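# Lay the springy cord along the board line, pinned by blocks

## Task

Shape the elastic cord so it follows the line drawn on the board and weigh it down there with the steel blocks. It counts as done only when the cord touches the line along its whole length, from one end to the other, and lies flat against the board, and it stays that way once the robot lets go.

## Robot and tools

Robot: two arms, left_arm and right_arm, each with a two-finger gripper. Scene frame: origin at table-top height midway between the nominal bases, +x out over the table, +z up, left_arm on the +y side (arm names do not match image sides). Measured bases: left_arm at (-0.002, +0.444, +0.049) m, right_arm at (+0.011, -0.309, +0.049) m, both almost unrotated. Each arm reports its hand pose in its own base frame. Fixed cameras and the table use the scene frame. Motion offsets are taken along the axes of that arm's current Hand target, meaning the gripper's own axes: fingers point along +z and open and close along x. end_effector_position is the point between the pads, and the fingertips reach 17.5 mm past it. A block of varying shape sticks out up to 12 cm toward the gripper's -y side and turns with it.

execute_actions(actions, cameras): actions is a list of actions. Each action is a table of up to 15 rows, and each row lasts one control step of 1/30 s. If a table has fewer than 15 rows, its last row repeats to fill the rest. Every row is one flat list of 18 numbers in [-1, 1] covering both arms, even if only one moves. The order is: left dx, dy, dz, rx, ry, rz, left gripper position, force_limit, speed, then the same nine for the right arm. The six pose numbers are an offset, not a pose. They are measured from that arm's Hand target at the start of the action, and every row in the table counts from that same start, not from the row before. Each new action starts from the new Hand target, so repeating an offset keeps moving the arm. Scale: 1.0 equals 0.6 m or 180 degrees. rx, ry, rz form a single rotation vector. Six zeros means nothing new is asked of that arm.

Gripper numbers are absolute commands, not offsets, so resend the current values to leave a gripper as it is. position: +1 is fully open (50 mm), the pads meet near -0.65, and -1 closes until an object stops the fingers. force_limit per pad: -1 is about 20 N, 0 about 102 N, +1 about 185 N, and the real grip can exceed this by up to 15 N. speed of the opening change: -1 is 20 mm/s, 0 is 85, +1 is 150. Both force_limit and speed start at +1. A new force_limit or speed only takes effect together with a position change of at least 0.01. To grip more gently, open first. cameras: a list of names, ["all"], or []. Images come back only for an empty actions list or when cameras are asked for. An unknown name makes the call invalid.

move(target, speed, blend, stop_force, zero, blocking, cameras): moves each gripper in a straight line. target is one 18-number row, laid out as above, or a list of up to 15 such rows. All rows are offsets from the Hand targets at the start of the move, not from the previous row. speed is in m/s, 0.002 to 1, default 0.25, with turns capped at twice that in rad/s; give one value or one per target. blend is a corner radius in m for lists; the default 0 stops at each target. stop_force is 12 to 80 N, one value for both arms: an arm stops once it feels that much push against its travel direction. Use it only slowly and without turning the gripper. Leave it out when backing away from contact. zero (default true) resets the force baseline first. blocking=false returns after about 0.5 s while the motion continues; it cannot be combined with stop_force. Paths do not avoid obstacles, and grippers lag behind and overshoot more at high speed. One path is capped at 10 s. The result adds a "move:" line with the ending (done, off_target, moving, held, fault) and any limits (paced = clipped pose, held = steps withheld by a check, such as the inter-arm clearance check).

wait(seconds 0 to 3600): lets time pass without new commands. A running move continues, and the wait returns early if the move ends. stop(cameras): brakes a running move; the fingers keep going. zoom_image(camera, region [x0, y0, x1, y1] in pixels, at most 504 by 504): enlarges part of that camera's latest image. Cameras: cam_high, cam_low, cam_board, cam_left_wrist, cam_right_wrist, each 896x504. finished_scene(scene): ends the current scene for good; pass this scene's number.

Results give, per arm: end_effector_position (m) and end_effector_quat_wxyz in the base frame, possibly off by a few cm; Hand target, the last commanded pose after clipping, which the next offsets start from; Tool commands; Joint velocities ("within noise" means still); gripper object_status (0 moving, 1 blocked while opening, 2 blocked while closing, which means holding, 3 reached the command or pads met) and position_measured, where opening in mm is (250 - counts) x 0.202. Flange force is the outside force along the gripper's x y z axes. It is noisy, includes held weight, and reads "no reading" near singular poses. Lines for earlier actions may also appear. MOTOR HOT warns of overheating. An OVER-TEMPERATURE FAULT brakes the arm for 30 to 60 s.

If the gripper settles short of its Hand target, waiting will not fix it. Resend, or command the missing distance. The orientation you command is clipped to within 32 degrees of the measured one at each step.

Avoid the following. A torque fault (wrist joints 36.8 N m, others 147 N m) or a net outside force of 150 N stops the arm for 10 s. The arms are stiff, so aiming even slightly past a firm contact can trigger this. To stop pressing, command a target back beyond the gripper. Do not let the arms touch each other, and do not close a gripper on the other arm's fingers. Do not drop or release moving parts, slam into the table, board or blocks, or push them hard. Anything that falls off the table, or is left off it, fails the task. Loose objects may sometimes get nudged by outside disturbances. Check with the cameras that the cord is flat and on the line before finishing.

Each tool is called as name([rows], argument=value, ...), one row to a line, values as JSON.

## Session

execute_actions(actions=[])

zoom_image(camera="cam_board", region=[220, 160, 700, 400])

Scene clock: 0.00 s.
left_arm: end_effector_position=(+0.1808, +0.0255, +0.2628) position_measured=4 object_status=3 end_effector_quat_wxyz=(-0.420, +0.840, +0.271, +0.211) | right_arm: end_effector_position=(+0.2118, +0.4071, +0.1833) position_measured=3 object_status=3 end_effector_quat_wxyz=(-0.074, -0.212, +0.927, +0.300)
Joint positions: left_arm=[-0.717 -0.416 -0.466 -0.881 -1.998 -0.411] | right_arm=[0.971 -0.101 -0.294 -0.607 -1.123 1.248]
Joint velocities: within noise
Flange force (N): no reading
Hand target: left_arm +0.1808, +0.0255, +0.2628; -0.420, +0.840, +0.271, +0.211 | right_arm +0.2118, +0.4071, +0.1833; -0.074, -0.212, +0.927, +0.300
Tool commands: left_gripper/position=+0.992157 left_gripper/force_limit=+1.0 left_gripper/speed=+1.0 right_gripper/position=+1.0 right_gripper/force_limit=+1.0 right_gripper/speed=+1.0
camera_calibration:
cam_left_wrist: T_world_to_cam=[[0.76557, 0.25614, 0.59017, -0.29368], [0.53765, -0.7585, -0.36825, 0.03326], [0.35332, 0.59922, -0.7184, 0.23877]] pos_world=[0.12258, -0.04263, 0.3571]
cam_right_wrist: T_world_to_cam=[[-0.89565, -0.44468, -0.00861, 0.38186], [-0.25658, 0.50077, 0.82668, -0.28654], [-0.36329, 0.74262, -0.56261, 0.00853]] pos_world=[0.27159, 0.30696, 0.24497]

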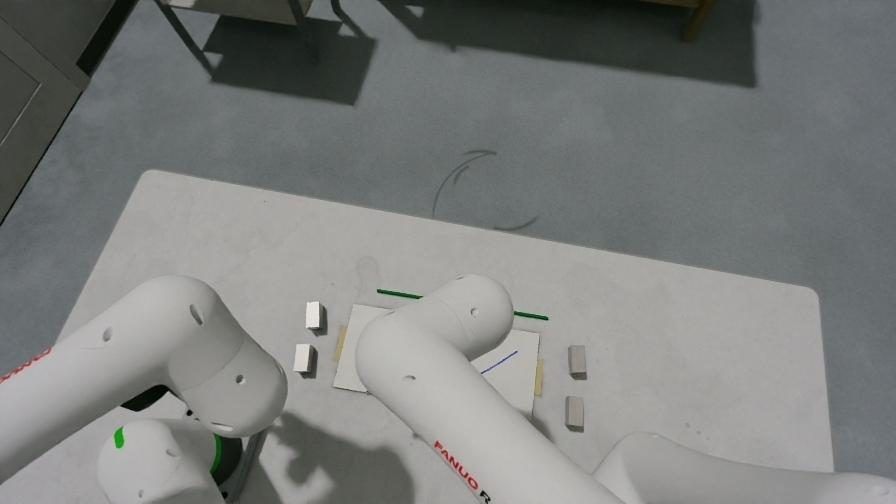

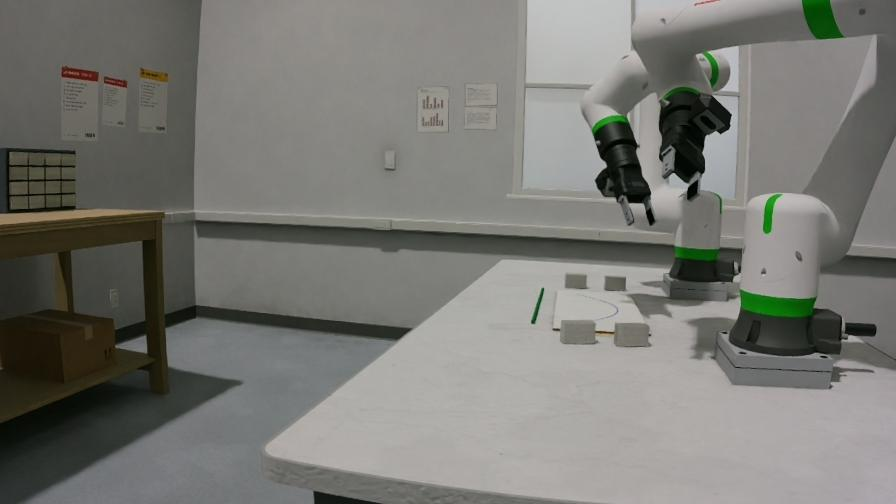

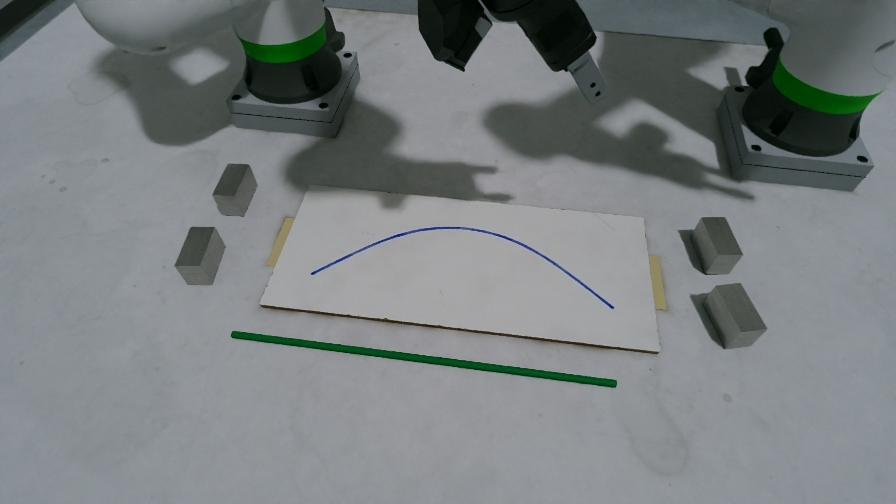

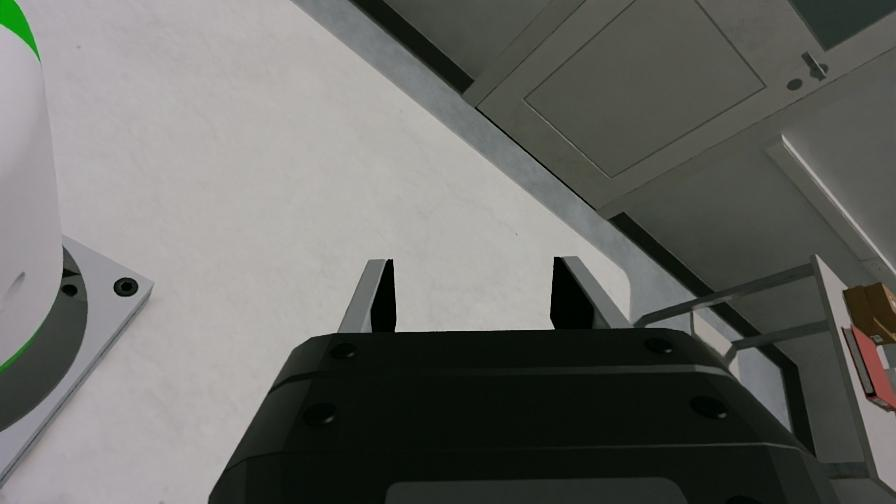

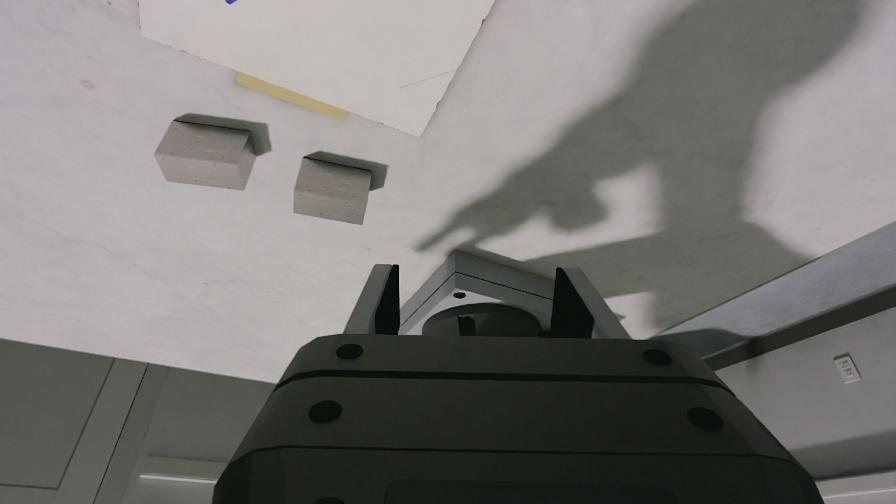

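Scaled by 1.050 from the camera's image (finer frame: 1280x720).

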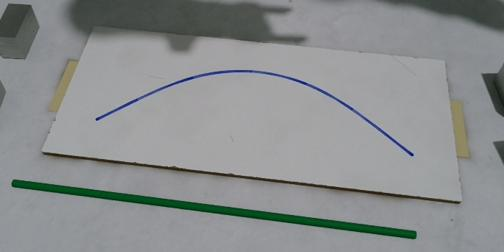

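move(target=[0.0785,0.2088,0.049,-0.2825,-0.1419,0.1823,1,1,1,-0.2382,-0.433,-0.0018,0.1964,-0.0448,0.1276,1,1,1], speed=0.35)

move(target=[0.05,0.233,0.2,0,0,0.5,1,1,1,0,0,0,0,0,0,1,1,1], speed=0.35, cameras=["cam_board","cam_left_wrist","cam_right_wrist"])

zoom_image(camera="cam_board", region=[150, 140, 290, 300])

zoom_image(camera="cam_left_wrist", region=[350, 80, 650, 330])

Scene clock: 34.57 s.
left_arm: end_effector_position=(+0.2998, +0.0000, +0.1998) position_measured=3 object_status=3 end_effector_quat_wxyz=(+0.000, +1.000, +0.000, +0.000) | right_arm: end_effector_position=(+0.4313, +0.2794, +0.0303) position_measured=3 object_status=3 end_effector_quat_wxyz=(+0.000, -0.018, +1.000, +0.000)
Joint positions: left_arm=[0.448 -0.394 -0.509 0 -1.455 -2.019] | right_arm=[0.831 0.33 -0.23 0.001 -1.012 0.775]
Flange force (N): left_arm=[0.1 -2.3 -0.7] | right_arm=[-1.8 1.5 -1.9]
Hand target: left_arm +0.2998, +0.0000, +0.1998; +0.000, +1.000, +0.000, +0.000 | right_arm +0.4313, +0.2794, +0.0303; +0.000, -0.018, +1.000, +0.000
Off the commanded pose: left_arm 0.000 m, 0 deg | right_arm 0.000 m, 0 deg.
move: done

Scene clock: 37.23 s.
left_arm: end_effector_position=(+0.3299, -0.1397, +0.0797) position_measured=3 object_status=3 end_effector_quat_wxyz=(-0.001, +0.707, -0.707, +0.000) | right_arm: end_effector_position=(+0.4313, +0.2794, +0.0303) position_measured=3 object_status=3 end_effector_quat_wxyz=(+0.000, -0.018, +1.000, +0.000)
Joint positions: left_arm=[-0.03 -0.118 -0.596 -0.001 -1.092 -3.112] | right_arm=[0.831 0.33 -0.23 0.001 -1.012 0.775]
Flange force (N): left_arm=[-1.3 -2.0 -0.1] | right_arm=[-1.5 1.2 -2.4]
Hand target: left_arm +0.3298, -0.1397, +0.0797; +0.000, +0.707, -0.707, +0.000 | right_arm +0.4313, +0.2794, +0.0303; +0.000, -0.018, +1.000, +0.000
Off the commanded pose: left_arm 0.000 m, 0 deg | right_arm 0.000 m, 0 deg.
move: done
cam_left_wrist: T_world_to_cam=[[-0.00761, -0.99975, 0.02114, -0.13258], [-0.93765, 0.01448, 0.34727, 0.29795], [-0.34749, -0.01718, -0.93753, 0.3161]] pos_world=[0.3882, -0.13143, 0.19568]
cam_right_wrist: T_world_to_cam=[[-0.99856, -0.05252, -0.01116, 0.45529], [-0.0532, 0.93962, 0.33805, -0.23523], [-0.00726, 0.33815, -0.94106, 0.06789]] pos_world=[0.44261, 0.22198, 0.14849]

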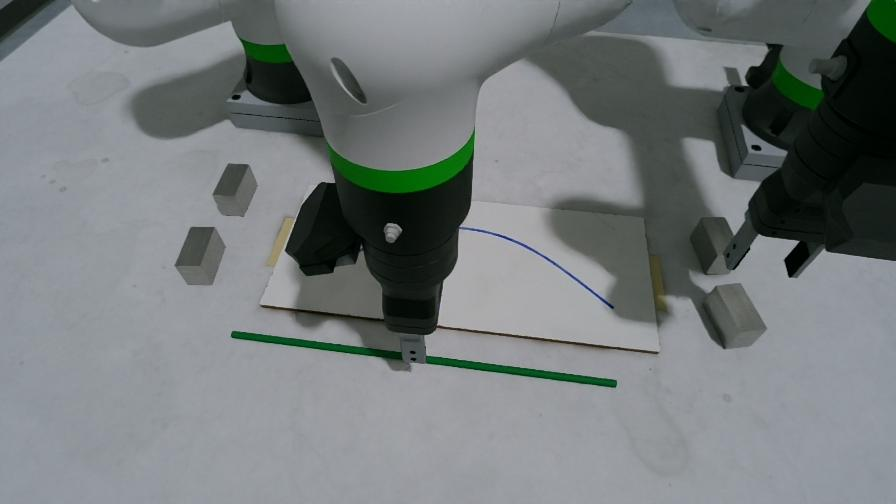

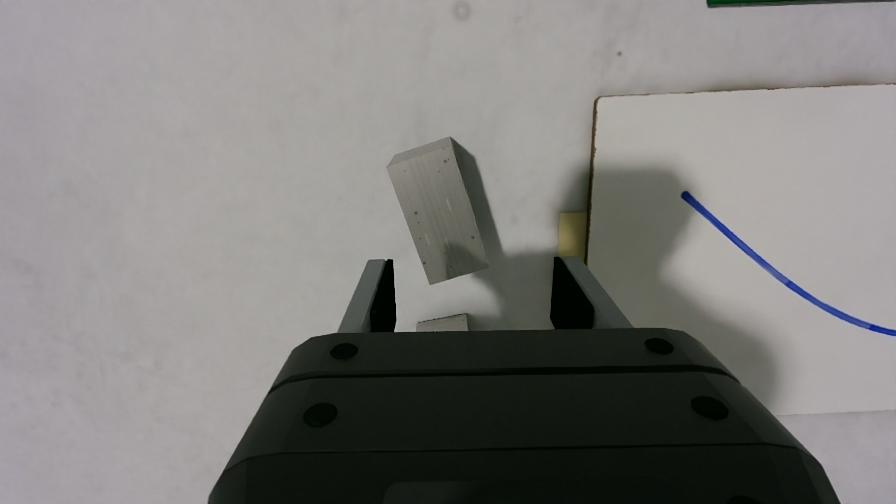

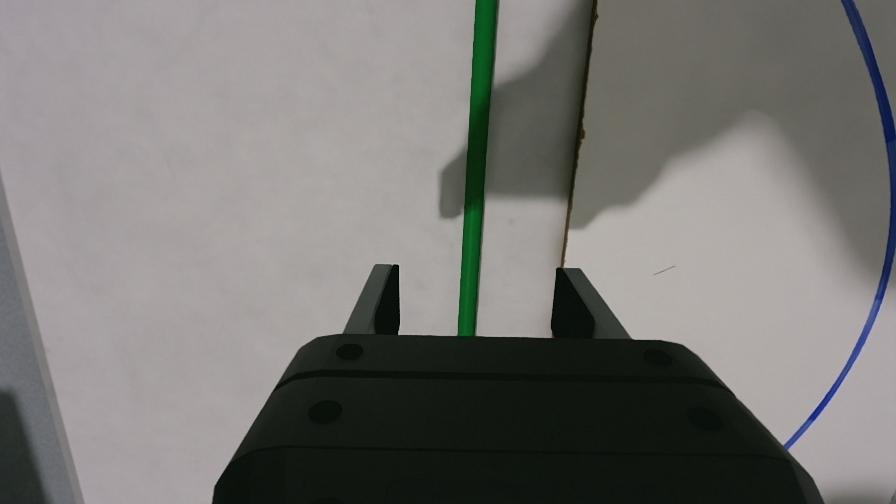

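Scaled by 3.150 from the camera's image (finer frame: 1280x720).

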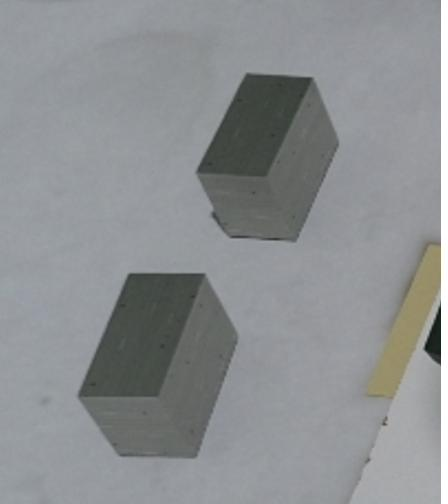

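Scaled by 1.680 from the camera's image (finer frame: 1280x720).

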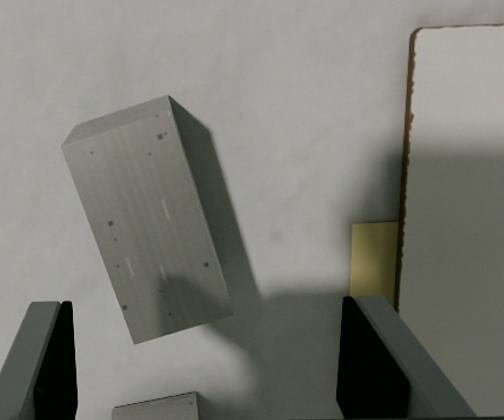

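move(target=[-0.0133,0.002,0.1587,0,0,-0.10,1,1,1,0,0,0.0997,0,0,-0.008,1,1,1], speed=0.15)

move(target=[0,0,0,0,0,0,-1,-0.5,-0.5,0,0,0,0,0,0,-1,-1,-0.5], cameras=["cam_board","cam_left_wrist","cam_right_wrist"])

Scene clock: 51.37 s.
left_arm: end_effector_position=(+0.3287, -0.1316, -0.0155) position_measured=3 object_status=3 end_effector_quat_wxyz=(+0.000, +0.809, -0.588, +0.000) | right_arm: end_effector_position=(+0.4313, +0.2793, -0.0295) position_measured=3 object_status=3 end_effector_quat_wxyz=(+0.000, -0.030, +1.000, +0.000)
Joint positions: left_arm=[-0.005 0.041 -0.716 -0.001 -0.812 -2.821] | right_arm=[0.831 0.418 -0.276 0.001 -0.878 0.8]
Flange force (N): left_arm=[-2.6 -0.6 -0.3] | right_arm=[-2.0 1.1 -1.8]
Hand target: left_arm +0.3287, -0.1317, -0.0155; +0.000, +0.809, -0.588, +0.000 | right_arm +0.4313, +0.2793, -0.0295; +0.000, -0.030, +1.000, +0.000
Off the commanded pose: left_arm 0.000 m, 0 deg | right_arm 0.000 m, 0 deg.
move: done

Scene clock: 52.40 s.
left_arm: end_effector_position=(+0.3287, -0.1317, -0.0155) position_measured=105 object_status=2 end_effector_quat_wxyz=(+0.000, +0.809, -0.588, +0.000) | right_arm: end_effector_position=(+0.4313, +0.2793, -0.0295) position_measured=213 object_status=2 end_effector_quat_wxyz=(+0.000, -0.030, +1.000, +0.000)
Joint positions: left_arm=[-0.006 0.041 -0.716 -0.001 -0.812 -2.821] | right_arm=[0.831 0.418 -0.276 0.001 -0.878 0.8]
Flange force (N): left_arm=[-2.2 -1.6 5.1] | right_arm=[-1.7 1.3 -2.3]
Hand target: left_arm +0.3287, -0.1317, -0.0155; +0.000, +0.809, -0.588, +0.000 | right_arm +0.4313, +0.2793, -0.0295; +0.000, -0.030, +1.000, +0.000
Off the commanded pose: left_arm 0.000 m, 0 deg | right_arm 0.000 m, 0 deg.
move: done
cam_left_wrist: T_world_to_cam=[[0.30161, -0.95319, 0.02134, -0.21802], [-0.89633, -0.27584, 0.34714, 0.27806], [-0.32501, -0.12383, -0.93757, 0.20506]] pos_world=[0.38163, -0.10572, 0.10039]
cam_right_wrist: T_world_to_cam=[[-0.99692, -0.0776, -0.01113, 0.46098], [-0.07679, 0.938, 0.33802, -0.20429], [-0.01579, 0.33783, -0.94107, 0.01541]] pos_world=[0.44412, 0.22219, 0.08869]

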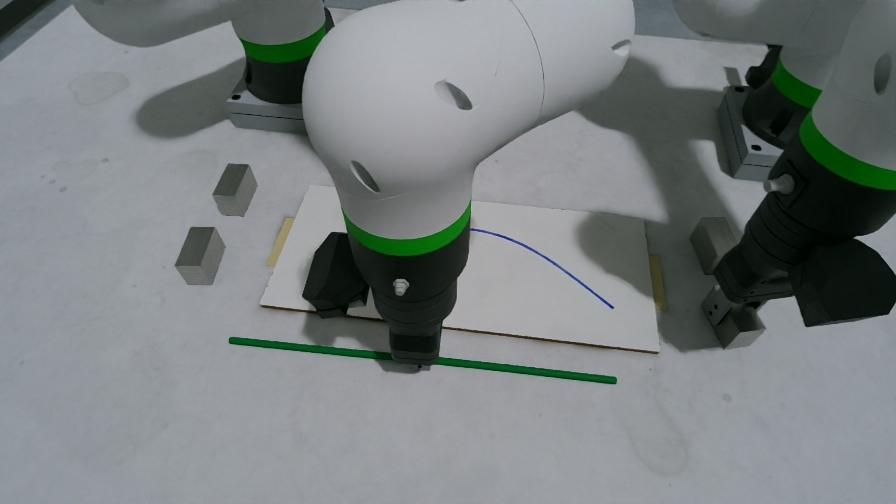

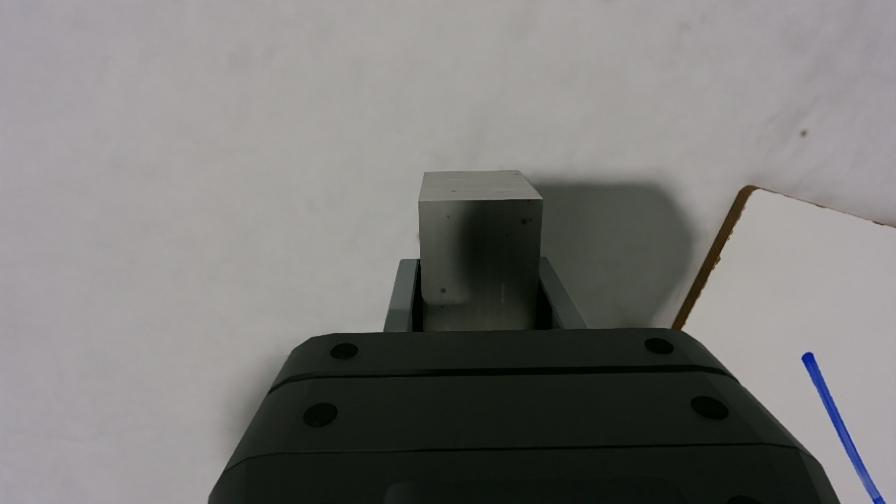

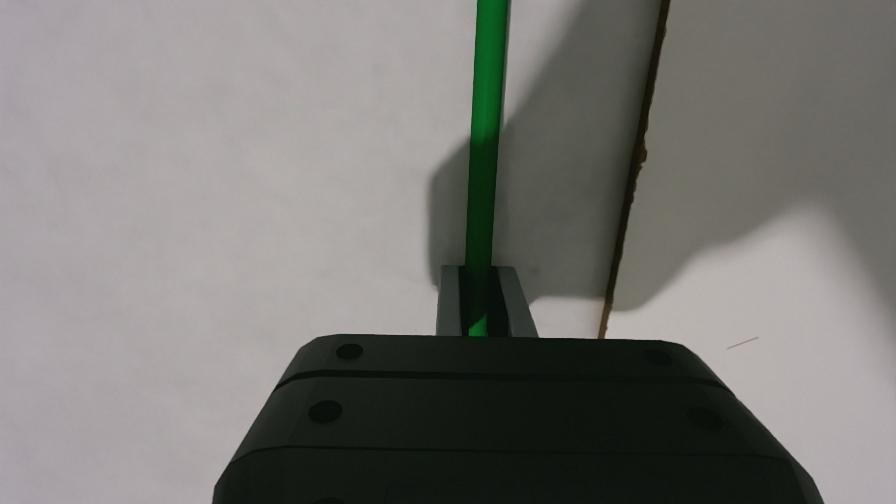

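move([
  [0,0,-0.1,0,0,0,-1,-0.5,0,0,0,-0.083,0,0,0,-1,-1,-0.5],
  [0,0,-0.1,0,0,0,-1,-0.5,0,0.326,0.0742,-0.083,0,0,0.0122,-1,-1,-0.5],
  [0,0,-0.1,0,0,0,-1,-0.5,0,0.326,0.0742,-0.0122,0,0,0.0122,-1,-1,-0.5],
], speed=[0.2,0.2,0.1], blend=[0.015,0.015,0], cameras=["cam_board","cam_right_wrist"])

zoom_image(camera="cam_board", region=[220, 160, 700, 360])

Scene clock: 61.03 s.
left_arm: end_effector_position=(+0.3287, -0.1317, +0.0445) position_measured=105 object_status=2 end_effector_quat_wxyz=(+0.000, +0.809, -0.588, +0.000) | right_arm: end_effector_position=(+0.2333, +0.3119, -0.0223) position_measured=213 object_status=2 end_effector_quat_wxyz=(+0.000, -0.011, +1.000, +0.000)
Joint positions: left_arm=[-0.006 -0.076 -0.653 -0.001 -0.993 -2.821] | right_arm=[1.269 0.142 -0.626 0.001 -0.803 0.323]
Flange force (N): left_arm=[-1.5 -1.6 5.5] | right_arm=[-0.7 1.8 -2.0]
Hand target: left_arm +0.3287, -0.1317, +0.0445; +0.000, +0.809, -0.588, +0.000 | right_arm +0.2334, +0.3119, -0.0223; +0.000, -0.011, +1.000, +0.000
Off the commanded pose: left_arm 0.000 m, 0 deg | right_arm 0.000 m, 0 deg.
move: done
cam_right_wrist: T_world_to_cam=[[-0.99916, -0.0394, -0.01119, 0.25485], [-0.04086, 0.94026, 0.338, -0.26162], [-0.00279, 0.33817, -0.94108, 0.0049]] pos_world=[0.24396, 0.25438, 0.09589]

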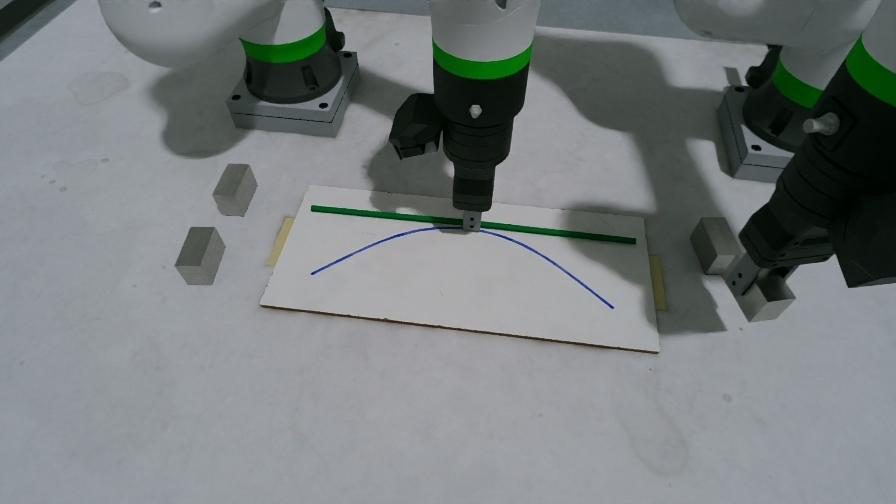

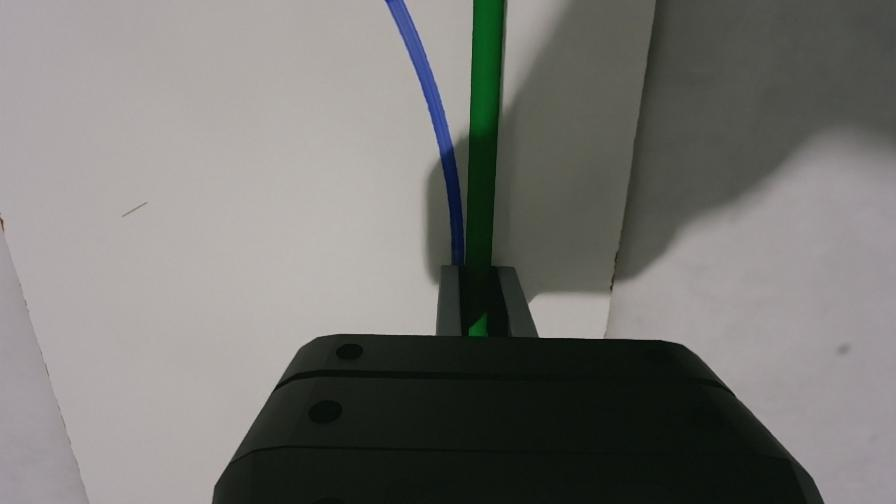

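Scaled by 1.050 from the camera's image (finer frame: 1280x720).

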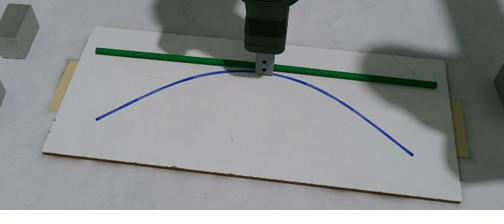

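move(target=[0,0,0,0,0,0,-1,-0.5,0,0,0,0,0,0,0,0.01,-1,-1])

move([
  [0,0,0,0,0,0,-1,-0.5,0,0,0,-0.11,0,0,0,0.01,-1,-1],
  [0.4625,0.249,0,0,0,0.0878,-1,-0.5,0,-0.1615,-0.538,-0.1225,0,0,-0.5353,0.01,-1,-1],
], speed=0.25, blend=[0.01,0])

move(target=[0,0,0,0,0,0,-1,-0.5,0,0,0,0,0,0,0,1,1,1], cameras=["cam_board","cam_right_wrist","cam_left_wrist"])

zoom_image(camera="cam_board", region=[380, 130, 530, 280])

zoom_image(camera="cam_right_wrist", region=[350, 80, 650, 330])

Scene clock: 76.30 s.
left_arm: end_effector_position=(+0.3287, -0.1317, +0.0445) position_measured=105 object_status=2 end_effector_quat_wxyz=(+0.000, +0.809, -0.588, +0.000) | right_arm: end_effector_position=(+0.2334, +0.3119, -0.0223) position_measured=151 object_status=3 end_effector_quat_wxyz=(+0.000, -0.011, +1.000, +0.000)
Joint positions: left_arm=[-0.006 -0.076 -0.653 -0.001 -0.993 -2.821] | right_arm=[1.269 0.142 -0.626 0.001 -0.803 0.323]
Flange force (N): left_arm=[-1.4 -2.1 5.3] | right_arm=[-0.7 1.9 -2.0]
Hand target: left_arm +0.3287, -0.1317, +0.0445; +0.000, +0.809, -0.588, +0.000 | right_arm +0.2334, +0.3119, -0.0223; +0.000, -0.011, +1.000, +0.000
Off the commanded pose: left_arm 0.000 m, 0 deg | right_arm 0.000 m, 0 deg.
move: done

Scene clock: 80.43 s.
left_arm: end_effector_position=(+0.2723, -0.4418, +0.0443) position_measured=105 object_status=2 end_effector_quat_wxyz=(+0.000, +0.720, -0.693, +0.000) | right_arm: end_effector_position=(+0.3374, -0.0086, +0.0515) position_measured=151 object_status=3 end_effector_quat_wxyz=(+0.000, +0.753, -0.658, +0.000)
Joint positions: left_arm=[-0.766 0.323 -0.201 -0.001 -1.047 -2.337] | right_arm=[0.371 -0.134 -0.686 0.001 -1.019 2.903]
Flange force (N): left_arm=[0.3 -2.2 5.6] | right_arm=[-0.1 -2.5 -2.3]
Hand target: left_arm +0.2723, -0.4418, +0.0443; +0.000, +0.720, -0.693, +0.000 | right_arm +0.3374, -0.0086, +0.0515; +0.000, +0.753, -0.658, +0.000
Off the commanded pose: left_arm 0.000 m, 0 deg | right_arm 0.000 m, 0 deg.
move: done

Scene clock: 80.93 s.
left_arm: end_effector_position=(+0.2723, -0.4418, +0.0443) position_measured=105 object_status=2 end_effector_quat_wxyz=(+0.000, +0.720, -0.693, +0.000) | right_arm: end_effector_position=(+0.3374, -0.0086, +0.0515) position_measured=3 object_status=3 end_effector_quat_wxyz=(+0.000, +0.753, -0.658, +0.000)
Joint positions: left_arm=[-0.766 0.323 -0.201 -0.001 -1.047 -2.337] | right_arm=[0.371 -0.134 -0.686 0.001 -1.019 2.903]
Flange force (N): left_arm=[0.6 -2.4 5.6] | right_arm=[-0.4 -2.0 -2.9]
Hand target: left_arm +0.2723, -0.4418, +0.0443; +0.000, +0.720, -0.693, +0.000 | right_arm +0.3374, -0.0086, +0.0515; +0.000, +0.753, -0.658, +0.000
Off the commanded pose: left_arm 0.000 m, 0 deg | right_arm 0.000 m, 0 deg.
move: done
cam_left_wrist: T_world_to_cam=[[0.03069, -0.99931, 0.02112, -0.44447], [-0.9375, -0.02145, 0.34733, 0.24477], [-0.34663, -0.03045, -0.93751, 0.25153]] pos_world=[0.3303, -0.43125, 0.16018]
cam_right_wrist: T_world_to_cam=[[0.14961, -0.9887, -0.00973, -0.04887], [-0.92983, -0.14403, 0.33864, 0.30964], [-0.33621, -0.04162, -0.94087, 0.2923]] pos_world=[0.3935, 0.00844, 0.16969]
Images, in order (width x height): cam_board 896x504, cam_left_wrist 896x504, cam_right_wrist 896x504.

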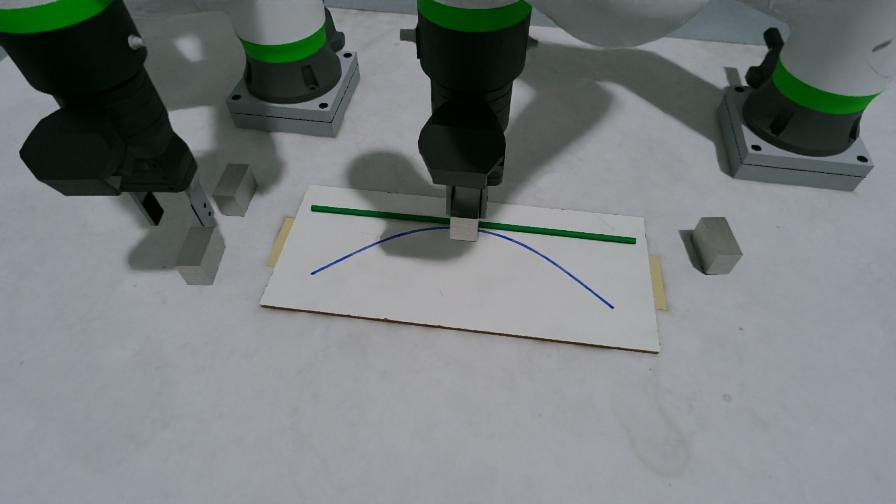

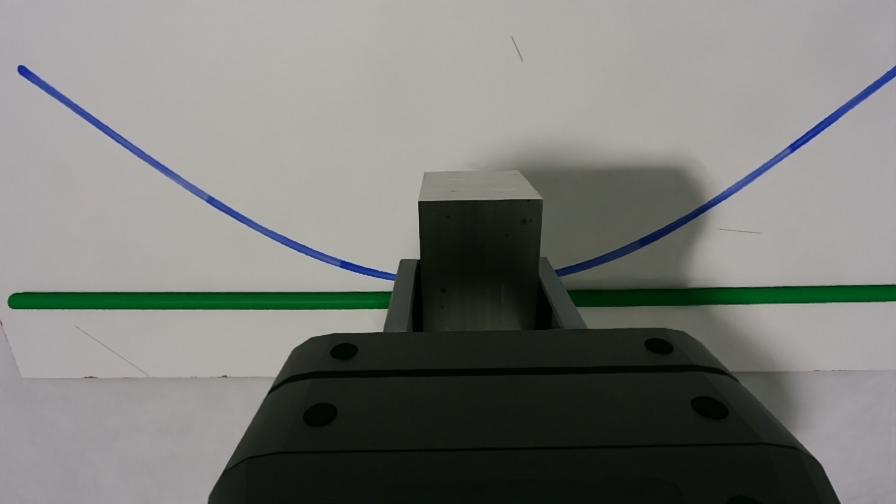

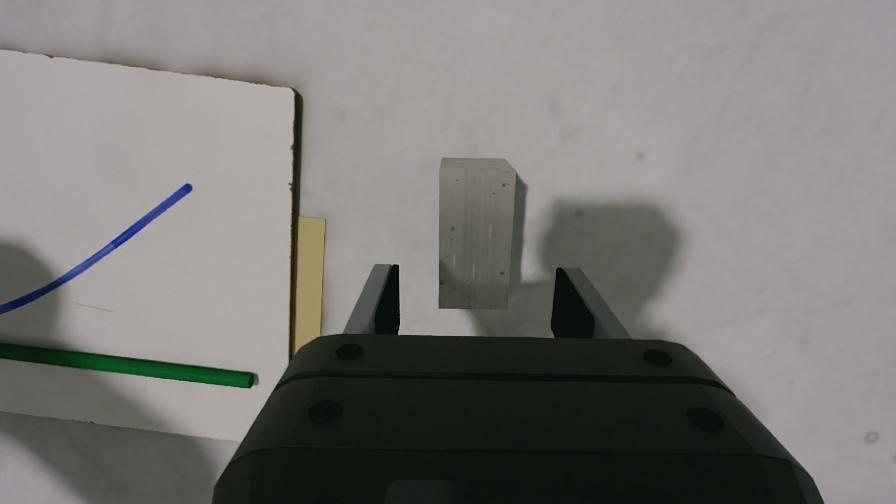

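Scaled by 3.360 from the camera's image (finer frame: 1280x720).

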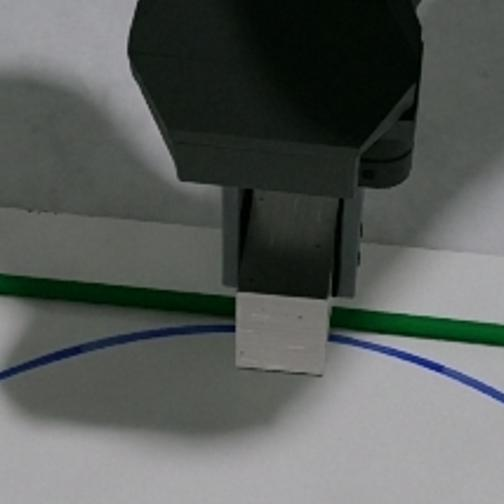

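Scaled by 1.680 from the camera's image (finer frame: 1280x720).

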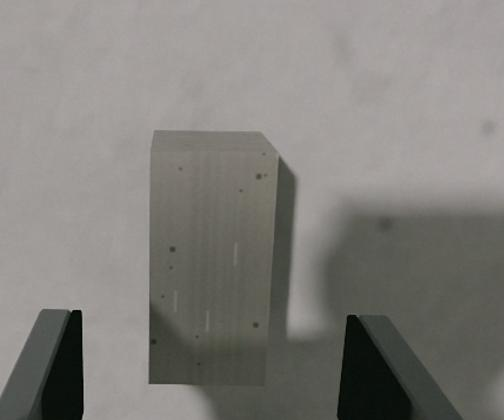

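move(target=[0,0.0017,0.08,0,0,0,-1,-0.5,0,0.002,0.0014,0.1117,0,0,0,1,1,1], speed=0.15)

move(target=[0,0,0.022,0,0,0,-1,-0.5,0,0,0,0,0,0,0,-1,-0.5,-0.5], speed=0.01, stop_force=12)

move(target=[0,0,-0.003,0,0,0,0.54,-0.5,-0.5,0,0,-0.15,0,0,0,-1,-0.5,-0.5], speed=0.15, cameras=["cam_board"])

zoom_image(camera="cam_board", region=[660, 190, 800, 330])

Scene clock: 91.47 s.
left_arm: end_effector_position=(+0.2713, -0.4418, -0.0037) position_measured=105 object_status=2 end_effector_quat_wxyz=(-0.001, +0.720, -0.694, +0.000) | right_arm: end_effector_position=(+0.3368, -0.0100, -0.0155) position_measured=3 object_status=3 end_effector_quat_wxyz=(+0.000, +0.753, -0.658, +0.000)
Joint positions: left_arm=[-0.767 0.387 -0.244 -0.001 -0.94 -2.336] | right_arm=[0.368 -0.003 -0.763 0.001 -0.811 2.906]
Flange force (N): left_arm=[0.6 -2.0 5.4] | right_arm=[0.2 -3.0 -2.0]
Hand target: left_arm +0.2713, -0.4418, -0.0037; +0.000, +0.720, -0.693, +0.000 | right_arm +0.3368, -0.0100, -0.0155; +0.000, +0.753, -0.658, +0.000
Off the commanded pose: left_arm 0.000 m, 0 deg | right_arm 0.000 m, 0 deg.
move: done

Scene clock: 92.50 s.
left_arm: end_effector_position=(+0.2713, -0.4418, -0.0085) position_measured=105 object_status=2 end_effector_quat_wxyz=(-0.001, +0.720, -0.694, +0.000) | right_arm: end_effector_position=(+0.3368, -0.0100, -0.0155) position_measured=104 object_status=2 end_effector_quat_wxyz=(+0.000, +0.753, -0.658, +0.000)
Joint positions: left_arm=[-0.767 0.394 -0.247 -0.001 -0.929 -2.336] | right_arm=[0.368 -0.003 -0.763 0.001 -0.811 2.906]
Flange force (N): left_arm=[-13.0 1.2 -25.9] | right_arm=[-0.3 -1.4 -2.4]
Hand target: left_arm +0.2713, -0.4418, -0.0085; -0.001, +0.720, -0.694, +0.000 (not the last commanded pose) | right_arm +0.3368, -0.0100, -0.0155; +0.000, +0.753, -0.658, +0.000
Off the commanded pose: left_arm 0.008 m, 0 deg | right_arm 0.000 m, 0 deg.
move: contact (left_arm)

Scene clock: 93.50 s.
left_arm: end_effector_position=(+0.2713, -0.4418, -0.0067) position_measured=72 object_status=3 end_effector_quat_wxyz=(-0.001, +0.720, -0.694, +0.000) | right_arm: end_effector_position=(+0.3367, -0.0099, +0.0745) position_measured=104 object_status=2 end_effector_quat_wxyz=(+0.000, +0.753, -0.658, +0.000)
Joint positions: left_arm=[-0.767 0.392 -0.246 -0.001 -0.933 -2.336] | right_arm=[0.368 -0.172 -0.656 0.001 -1.087 2.907]
Flange force (N): left_arm=[-0.1 -2.1 0.3] | right_arm=[-0.2 -2.6 2.8]
Hand target: left_arm +0.2713, -0.4418, -0.0067; -0.001, +0.720, -0.694, +0.000 | right_arm +0.3368, -0.0099, +0.0745; +0.000, +0.753, -0.658, +0.000
Off the commanded pose: left_arm 0.000 m, 0 deg | right_arm 0.000 m, 0 deg.
move: done

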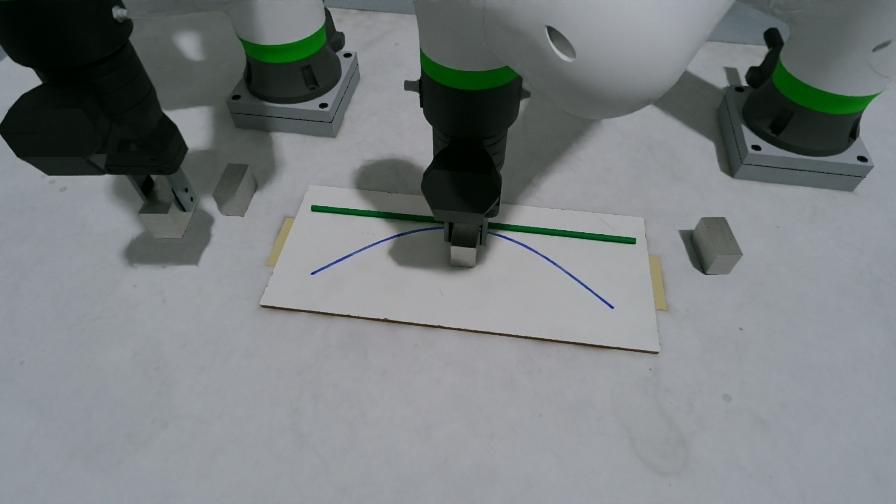

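Scaled by 3.600 from the camera's image (finer frame: 1280x720).

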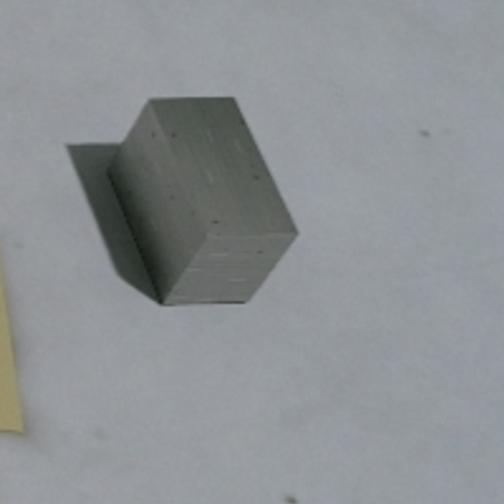

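move([
  [0,0,-0.11,0,0,0,0.54,-0.5,-0.5,0,0,0,0,0,0,-1,-0.5,-0.5],
  [-0.5097,0.0585,-0.107,0,0,-0.0544,0.54,-0.5,-0.5,-0.5417,0.0396,0,0,0,0.0378,-1,-0.5,-0.5],
], speed=0.25, blend=[0.01,0])

move(target=[0,0,0,0,0,0,1,1,1,0,0,0.065,0,0,0,-1,-0.5,-0.5], speed=0.15, cameras=["cam_left_wrist","cam_board","cam_right_wrist"])

zoom_image(camera="cam_board", region=[380, 130, 530, 280])

zoom_image(camera="cam_left_wrist", region=[350, 80, 650, 330])

Scene clock: 110.30 s.
left_arm: end_effector_position=(+0.2245, -0.1376, +0.0576) position_measured=72 object_status=3 end_effector_quat_wxyz=(+0.000, +0.777, -0.630, +0.000) | right_arm: end_effector_position=(+0.2700, +0.3091, +0.0742) position_measured=104 object_status=2 end_effector_quat_wxyz=(+0.000, +0.712, -0.702, +0.000)
Joint positions: left_arm=[-0.034 -0.39 -0.853 -0.001 -1.107 -2.898] | right_arm=[1.176 0.029 -0.471 0.001 -1.071 1.98]
Flange force (N): left_arm=[-0.6 -3.2 1.0] | right_arm=[-1.9 -1.4 2.4]
Hand target: left_arm +0.2245, -0.1376, +0.0576; +0.000, +0.777, -0.629, +0.000 | right_arm +0.2700, +0.3091, +0.0742; +0.000, +0.712, -0.702, +0.000
Off the commanded pose: left_arm 0.000 m, 0 deg | right_arm 0.000 m, 0 deg.
move: done

Scene clock: 110.90 s.
left_arm: end_effector_position=(+0.2245, -0.1376, +0.0576) position_measured=3 object_status=3 end_effector_quat_wxyz=(+0.000, +0.777, -0.629, +0.000) | right_arm: end_effector_position=(+0.2700, +0.3091, +0.0352) position_measured=104 object_status=2 end_effector_quat_wxyz=(+0.000, +0.712, -0.702, +0.000)
Joint positions: left_arm=[-0.034 -0.39 -0.853 -0.001 -1.107 -2.898] | right_arm=[1.176 0.086 -0.517 0.001 -0.968 1.98]
Flange force (N): left_arm=[-4.0 -1.2 -0.6] | right_arm=[-2.7 -2.0 3.4]
Hand target: left_arm +0.2245, -0.1376, +0.0576; +0.000, +0.777, -0.629, +0.000 | right_arm +0.2700, +0.3091, +0.0352; +0.000, +0.712, -0.702, +0.000
Off the commanded pose: left_arm 0.000 m, 0 deg | right_arm 0.000 m, 0 deg.
move: done
cam_left_wrist: T_world_to_cam=[[0.20018, -0.97953, 0.02124, -0.1746], [-0.92025, -0.18053, 0.3472, 0.17609], [-0.33626, -0.08905, -0.93755, 0.2464]] pos_world=[0.27985, -0.11729, 0.17358]
cam_right_wrist: T_world_to_cam=[[0.0315, -0.99945, -0.00987, 0.31041], [-0.94034, -0.03298, 0.33863, 0.26667], [-0.33877, -0.00139, -0.94087, 0.25575]] pos_world=[0.32763, 0.31939, 0.15339]
Images, in order (width x height): cam_board 896x504, cam_left_wrist 896x504, cam_right_wrist 896x504.

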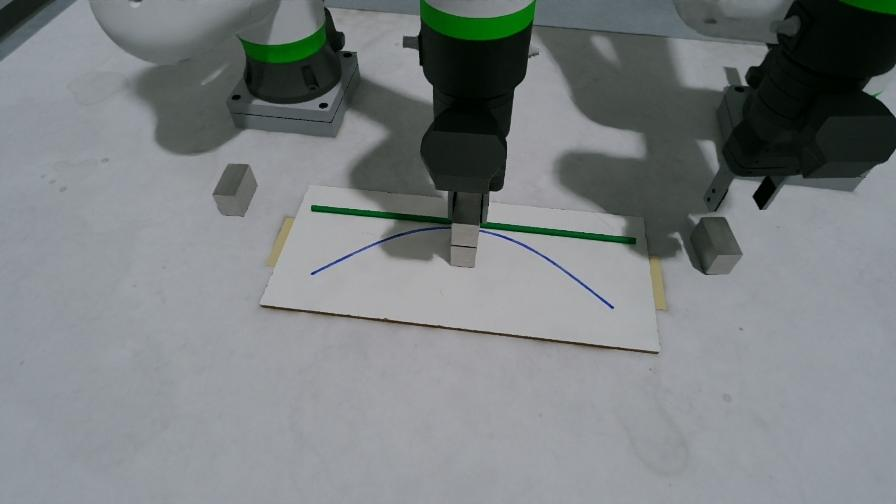

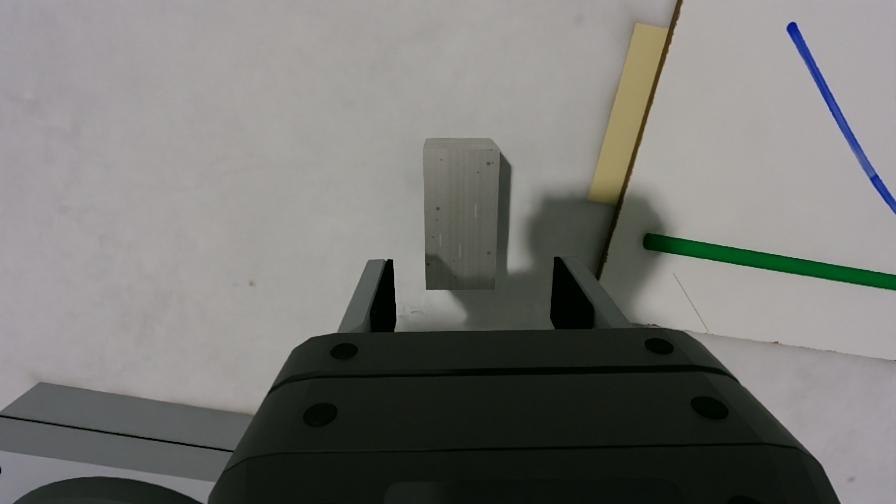

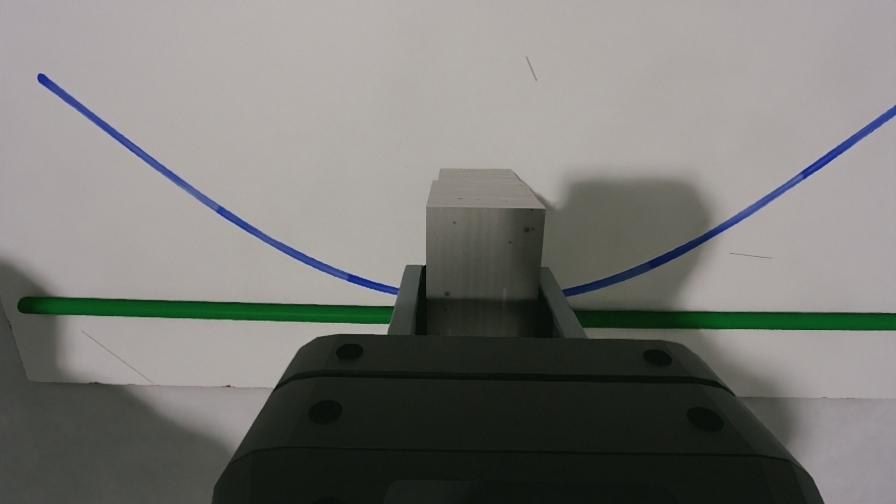

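Scaled by 3.360 from the camera's image (finer frame: 1280x720).

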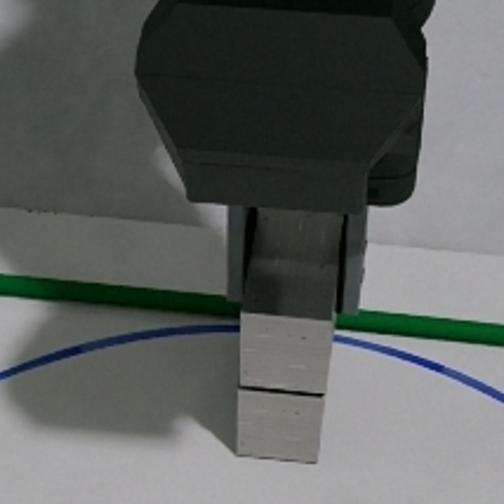

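Scaled by 1.680 from the camera's image (finer frame: 1280x720).

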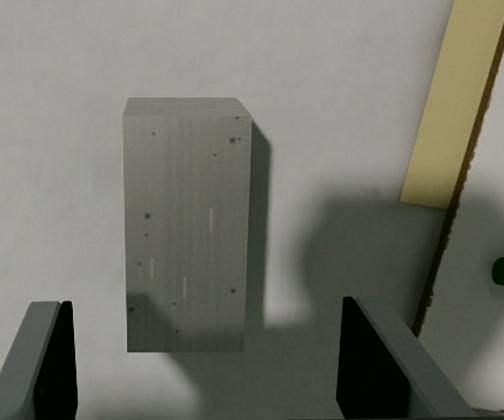

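move(target=[0,0,0,0,0,0,1,1,1,0,0,0.025,0,0,0,-1,-0.5,-0.5], speed=0.01, stop_force=12)

move(target=[0.001,-0.0063,0.1218,0,0,0,1,1,1,0,0,-0.003,0,0,0,0.54,-0.5,-0.5], speed=0.15)

move(target=[0,0,0,0,0,0,-1,-0.5,-0.5,0,0,-0.11,0,0,0,0.54,-0.5,-0.5], speed=0.15, cameras=["cam_board"])

zoom_image(camera="cam_board", region=[380, 130, 530, 280])

Scene clock: 121.47 s.
left_arm: end_effector_position=(+0.2245, -0.1376, +0.0576) position_measured=3 object_status=3 end_effector_quat_wxyz=(+0.000, +0.777, -0.629, +0.000) | right_arm: end_effector_position=(+0.2701, +0.3091, +0.0306) position_measured=104 object_status=2 end_effector_quat_wxyz=(+0.000, +0.712, -0.702, +0.001)
Joint positions: left_arm=[-0.034 -0.39 -0.853 -0.001 -1.107 -2.898] | right_arm=[1.176 0.093 -0.522 0.001 -0.956 1.98]
Flange force (N): left_arm=[-3.3 -2.5 -0.2] | right_arm=[2.6 10.0 -30.5]
Hand target: left_arm +0.2245, -0.1376, +0.0576; +0.000, +0.777, -0.629, +0.000 | right_arm +0.2700, +0.3091, +0.0306; +0.000, +0.712, -0.702, +0.000 (not the last commanded pose)
Off the commanded pose: left_arm 0.000 m, 0 deg | right_arm 0.010 m, 0 deg.
move: contact (right_arm)

Scene clock: 122.40 s.
left_arm: end_effector_position=(+0.2283, -0.1373, -0.0155) position_measured=3 object_status=3 end_effector_quat_wxyz=(+0.000, +0.777, -0.629, +0.000) | right_arm: end_effector_position=(+0.2701, +0.3091, +0.0324) position_measured=72 object_status=3 end_effector_quat_wxyz=(+0.000, +0.712, -0.702, +0.001)
Joint positions: left_arm=[-0.033 -0.217 -0.946 -0.001 -0.842 -2.899] | right_arm=[1.176 0.091 -0.52 0.001 -0.961 1.98]
Flange force (N): left_arm=[-1.8 -1.8 0.3] | right_arm=[-1.7 -0.5 -2.6]
Hand target: left_arm +0.2284, -0.1373, -0.0155; +0.000, +0.777, -0.629, +0.000 | right_arm +0.2700, +0.3091, +0.0324; +0.000, +0.712, -0.702, +0.000
Off the commanded pose: left_arm 0.000 m, 0 deg | right_arm 0.000 m, 0 deg.
move: done

Scene clock: 123.20 s.
left_arm: end_effector_position=(+0.2284, -0.1373, -0.0155) position_measured=105 object_status=2 end_effector_quat_wxyz=(-0.001, +0.777, -0.630, +0.000) | right_arm: end_effector_position=(+0.2701, +0.3091, +0.0984) position_measured=72 object_status=3 end_effector_quat_wxyz=(+0.000, +0.712, -0.702, +0.001)
Joint positions: left_arm=[-0.033 -0.217 -0.945 -0.001 -0.841 -2.899] | right_arm=[1.176 0 -0.438 0.001 -1.134 1.98]
Flange force (N): left_arm=[-2.7 -2.0 5.3] | right_arm=[-2.4 -1.6 -3.0]
Hand target: left_arm +0.2284, -0.1373, -0.0155; +0.000, +0.777, -0.629, +0.000 | right_arm +0.2700, +0.3091, +0.0984; +0.000, +0.712, -0.702, +0.000
Off the commanded pose: left_arm 0.000 m, 0 deg | right_arm 0.000 m, 0 deg.
move: done

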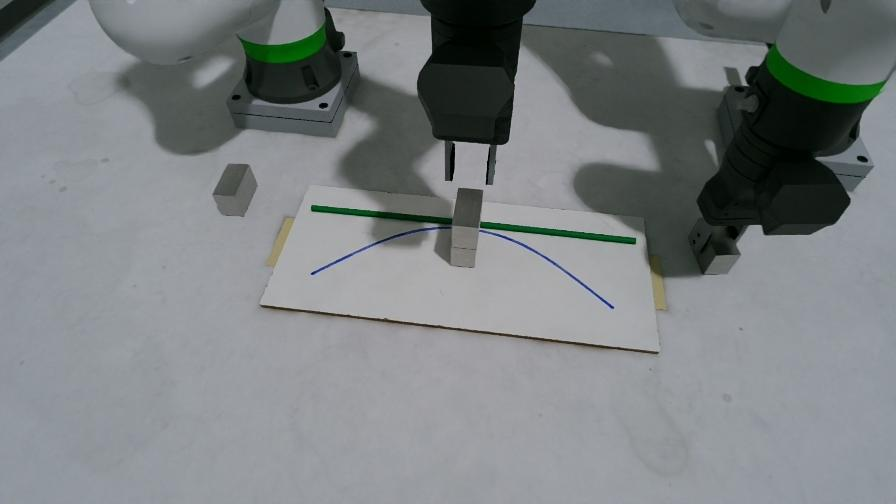

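Scaled by 3.360 from the camera's image (finer frame: 1280x720).

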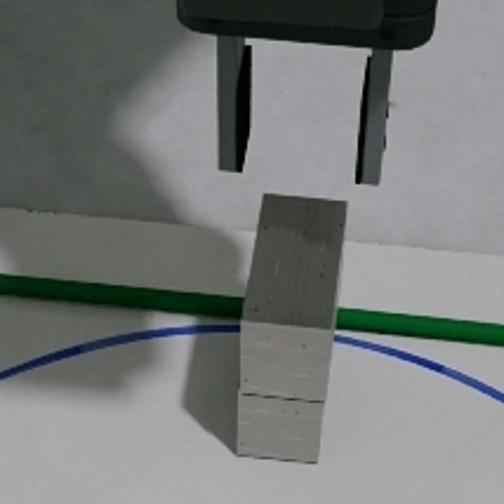

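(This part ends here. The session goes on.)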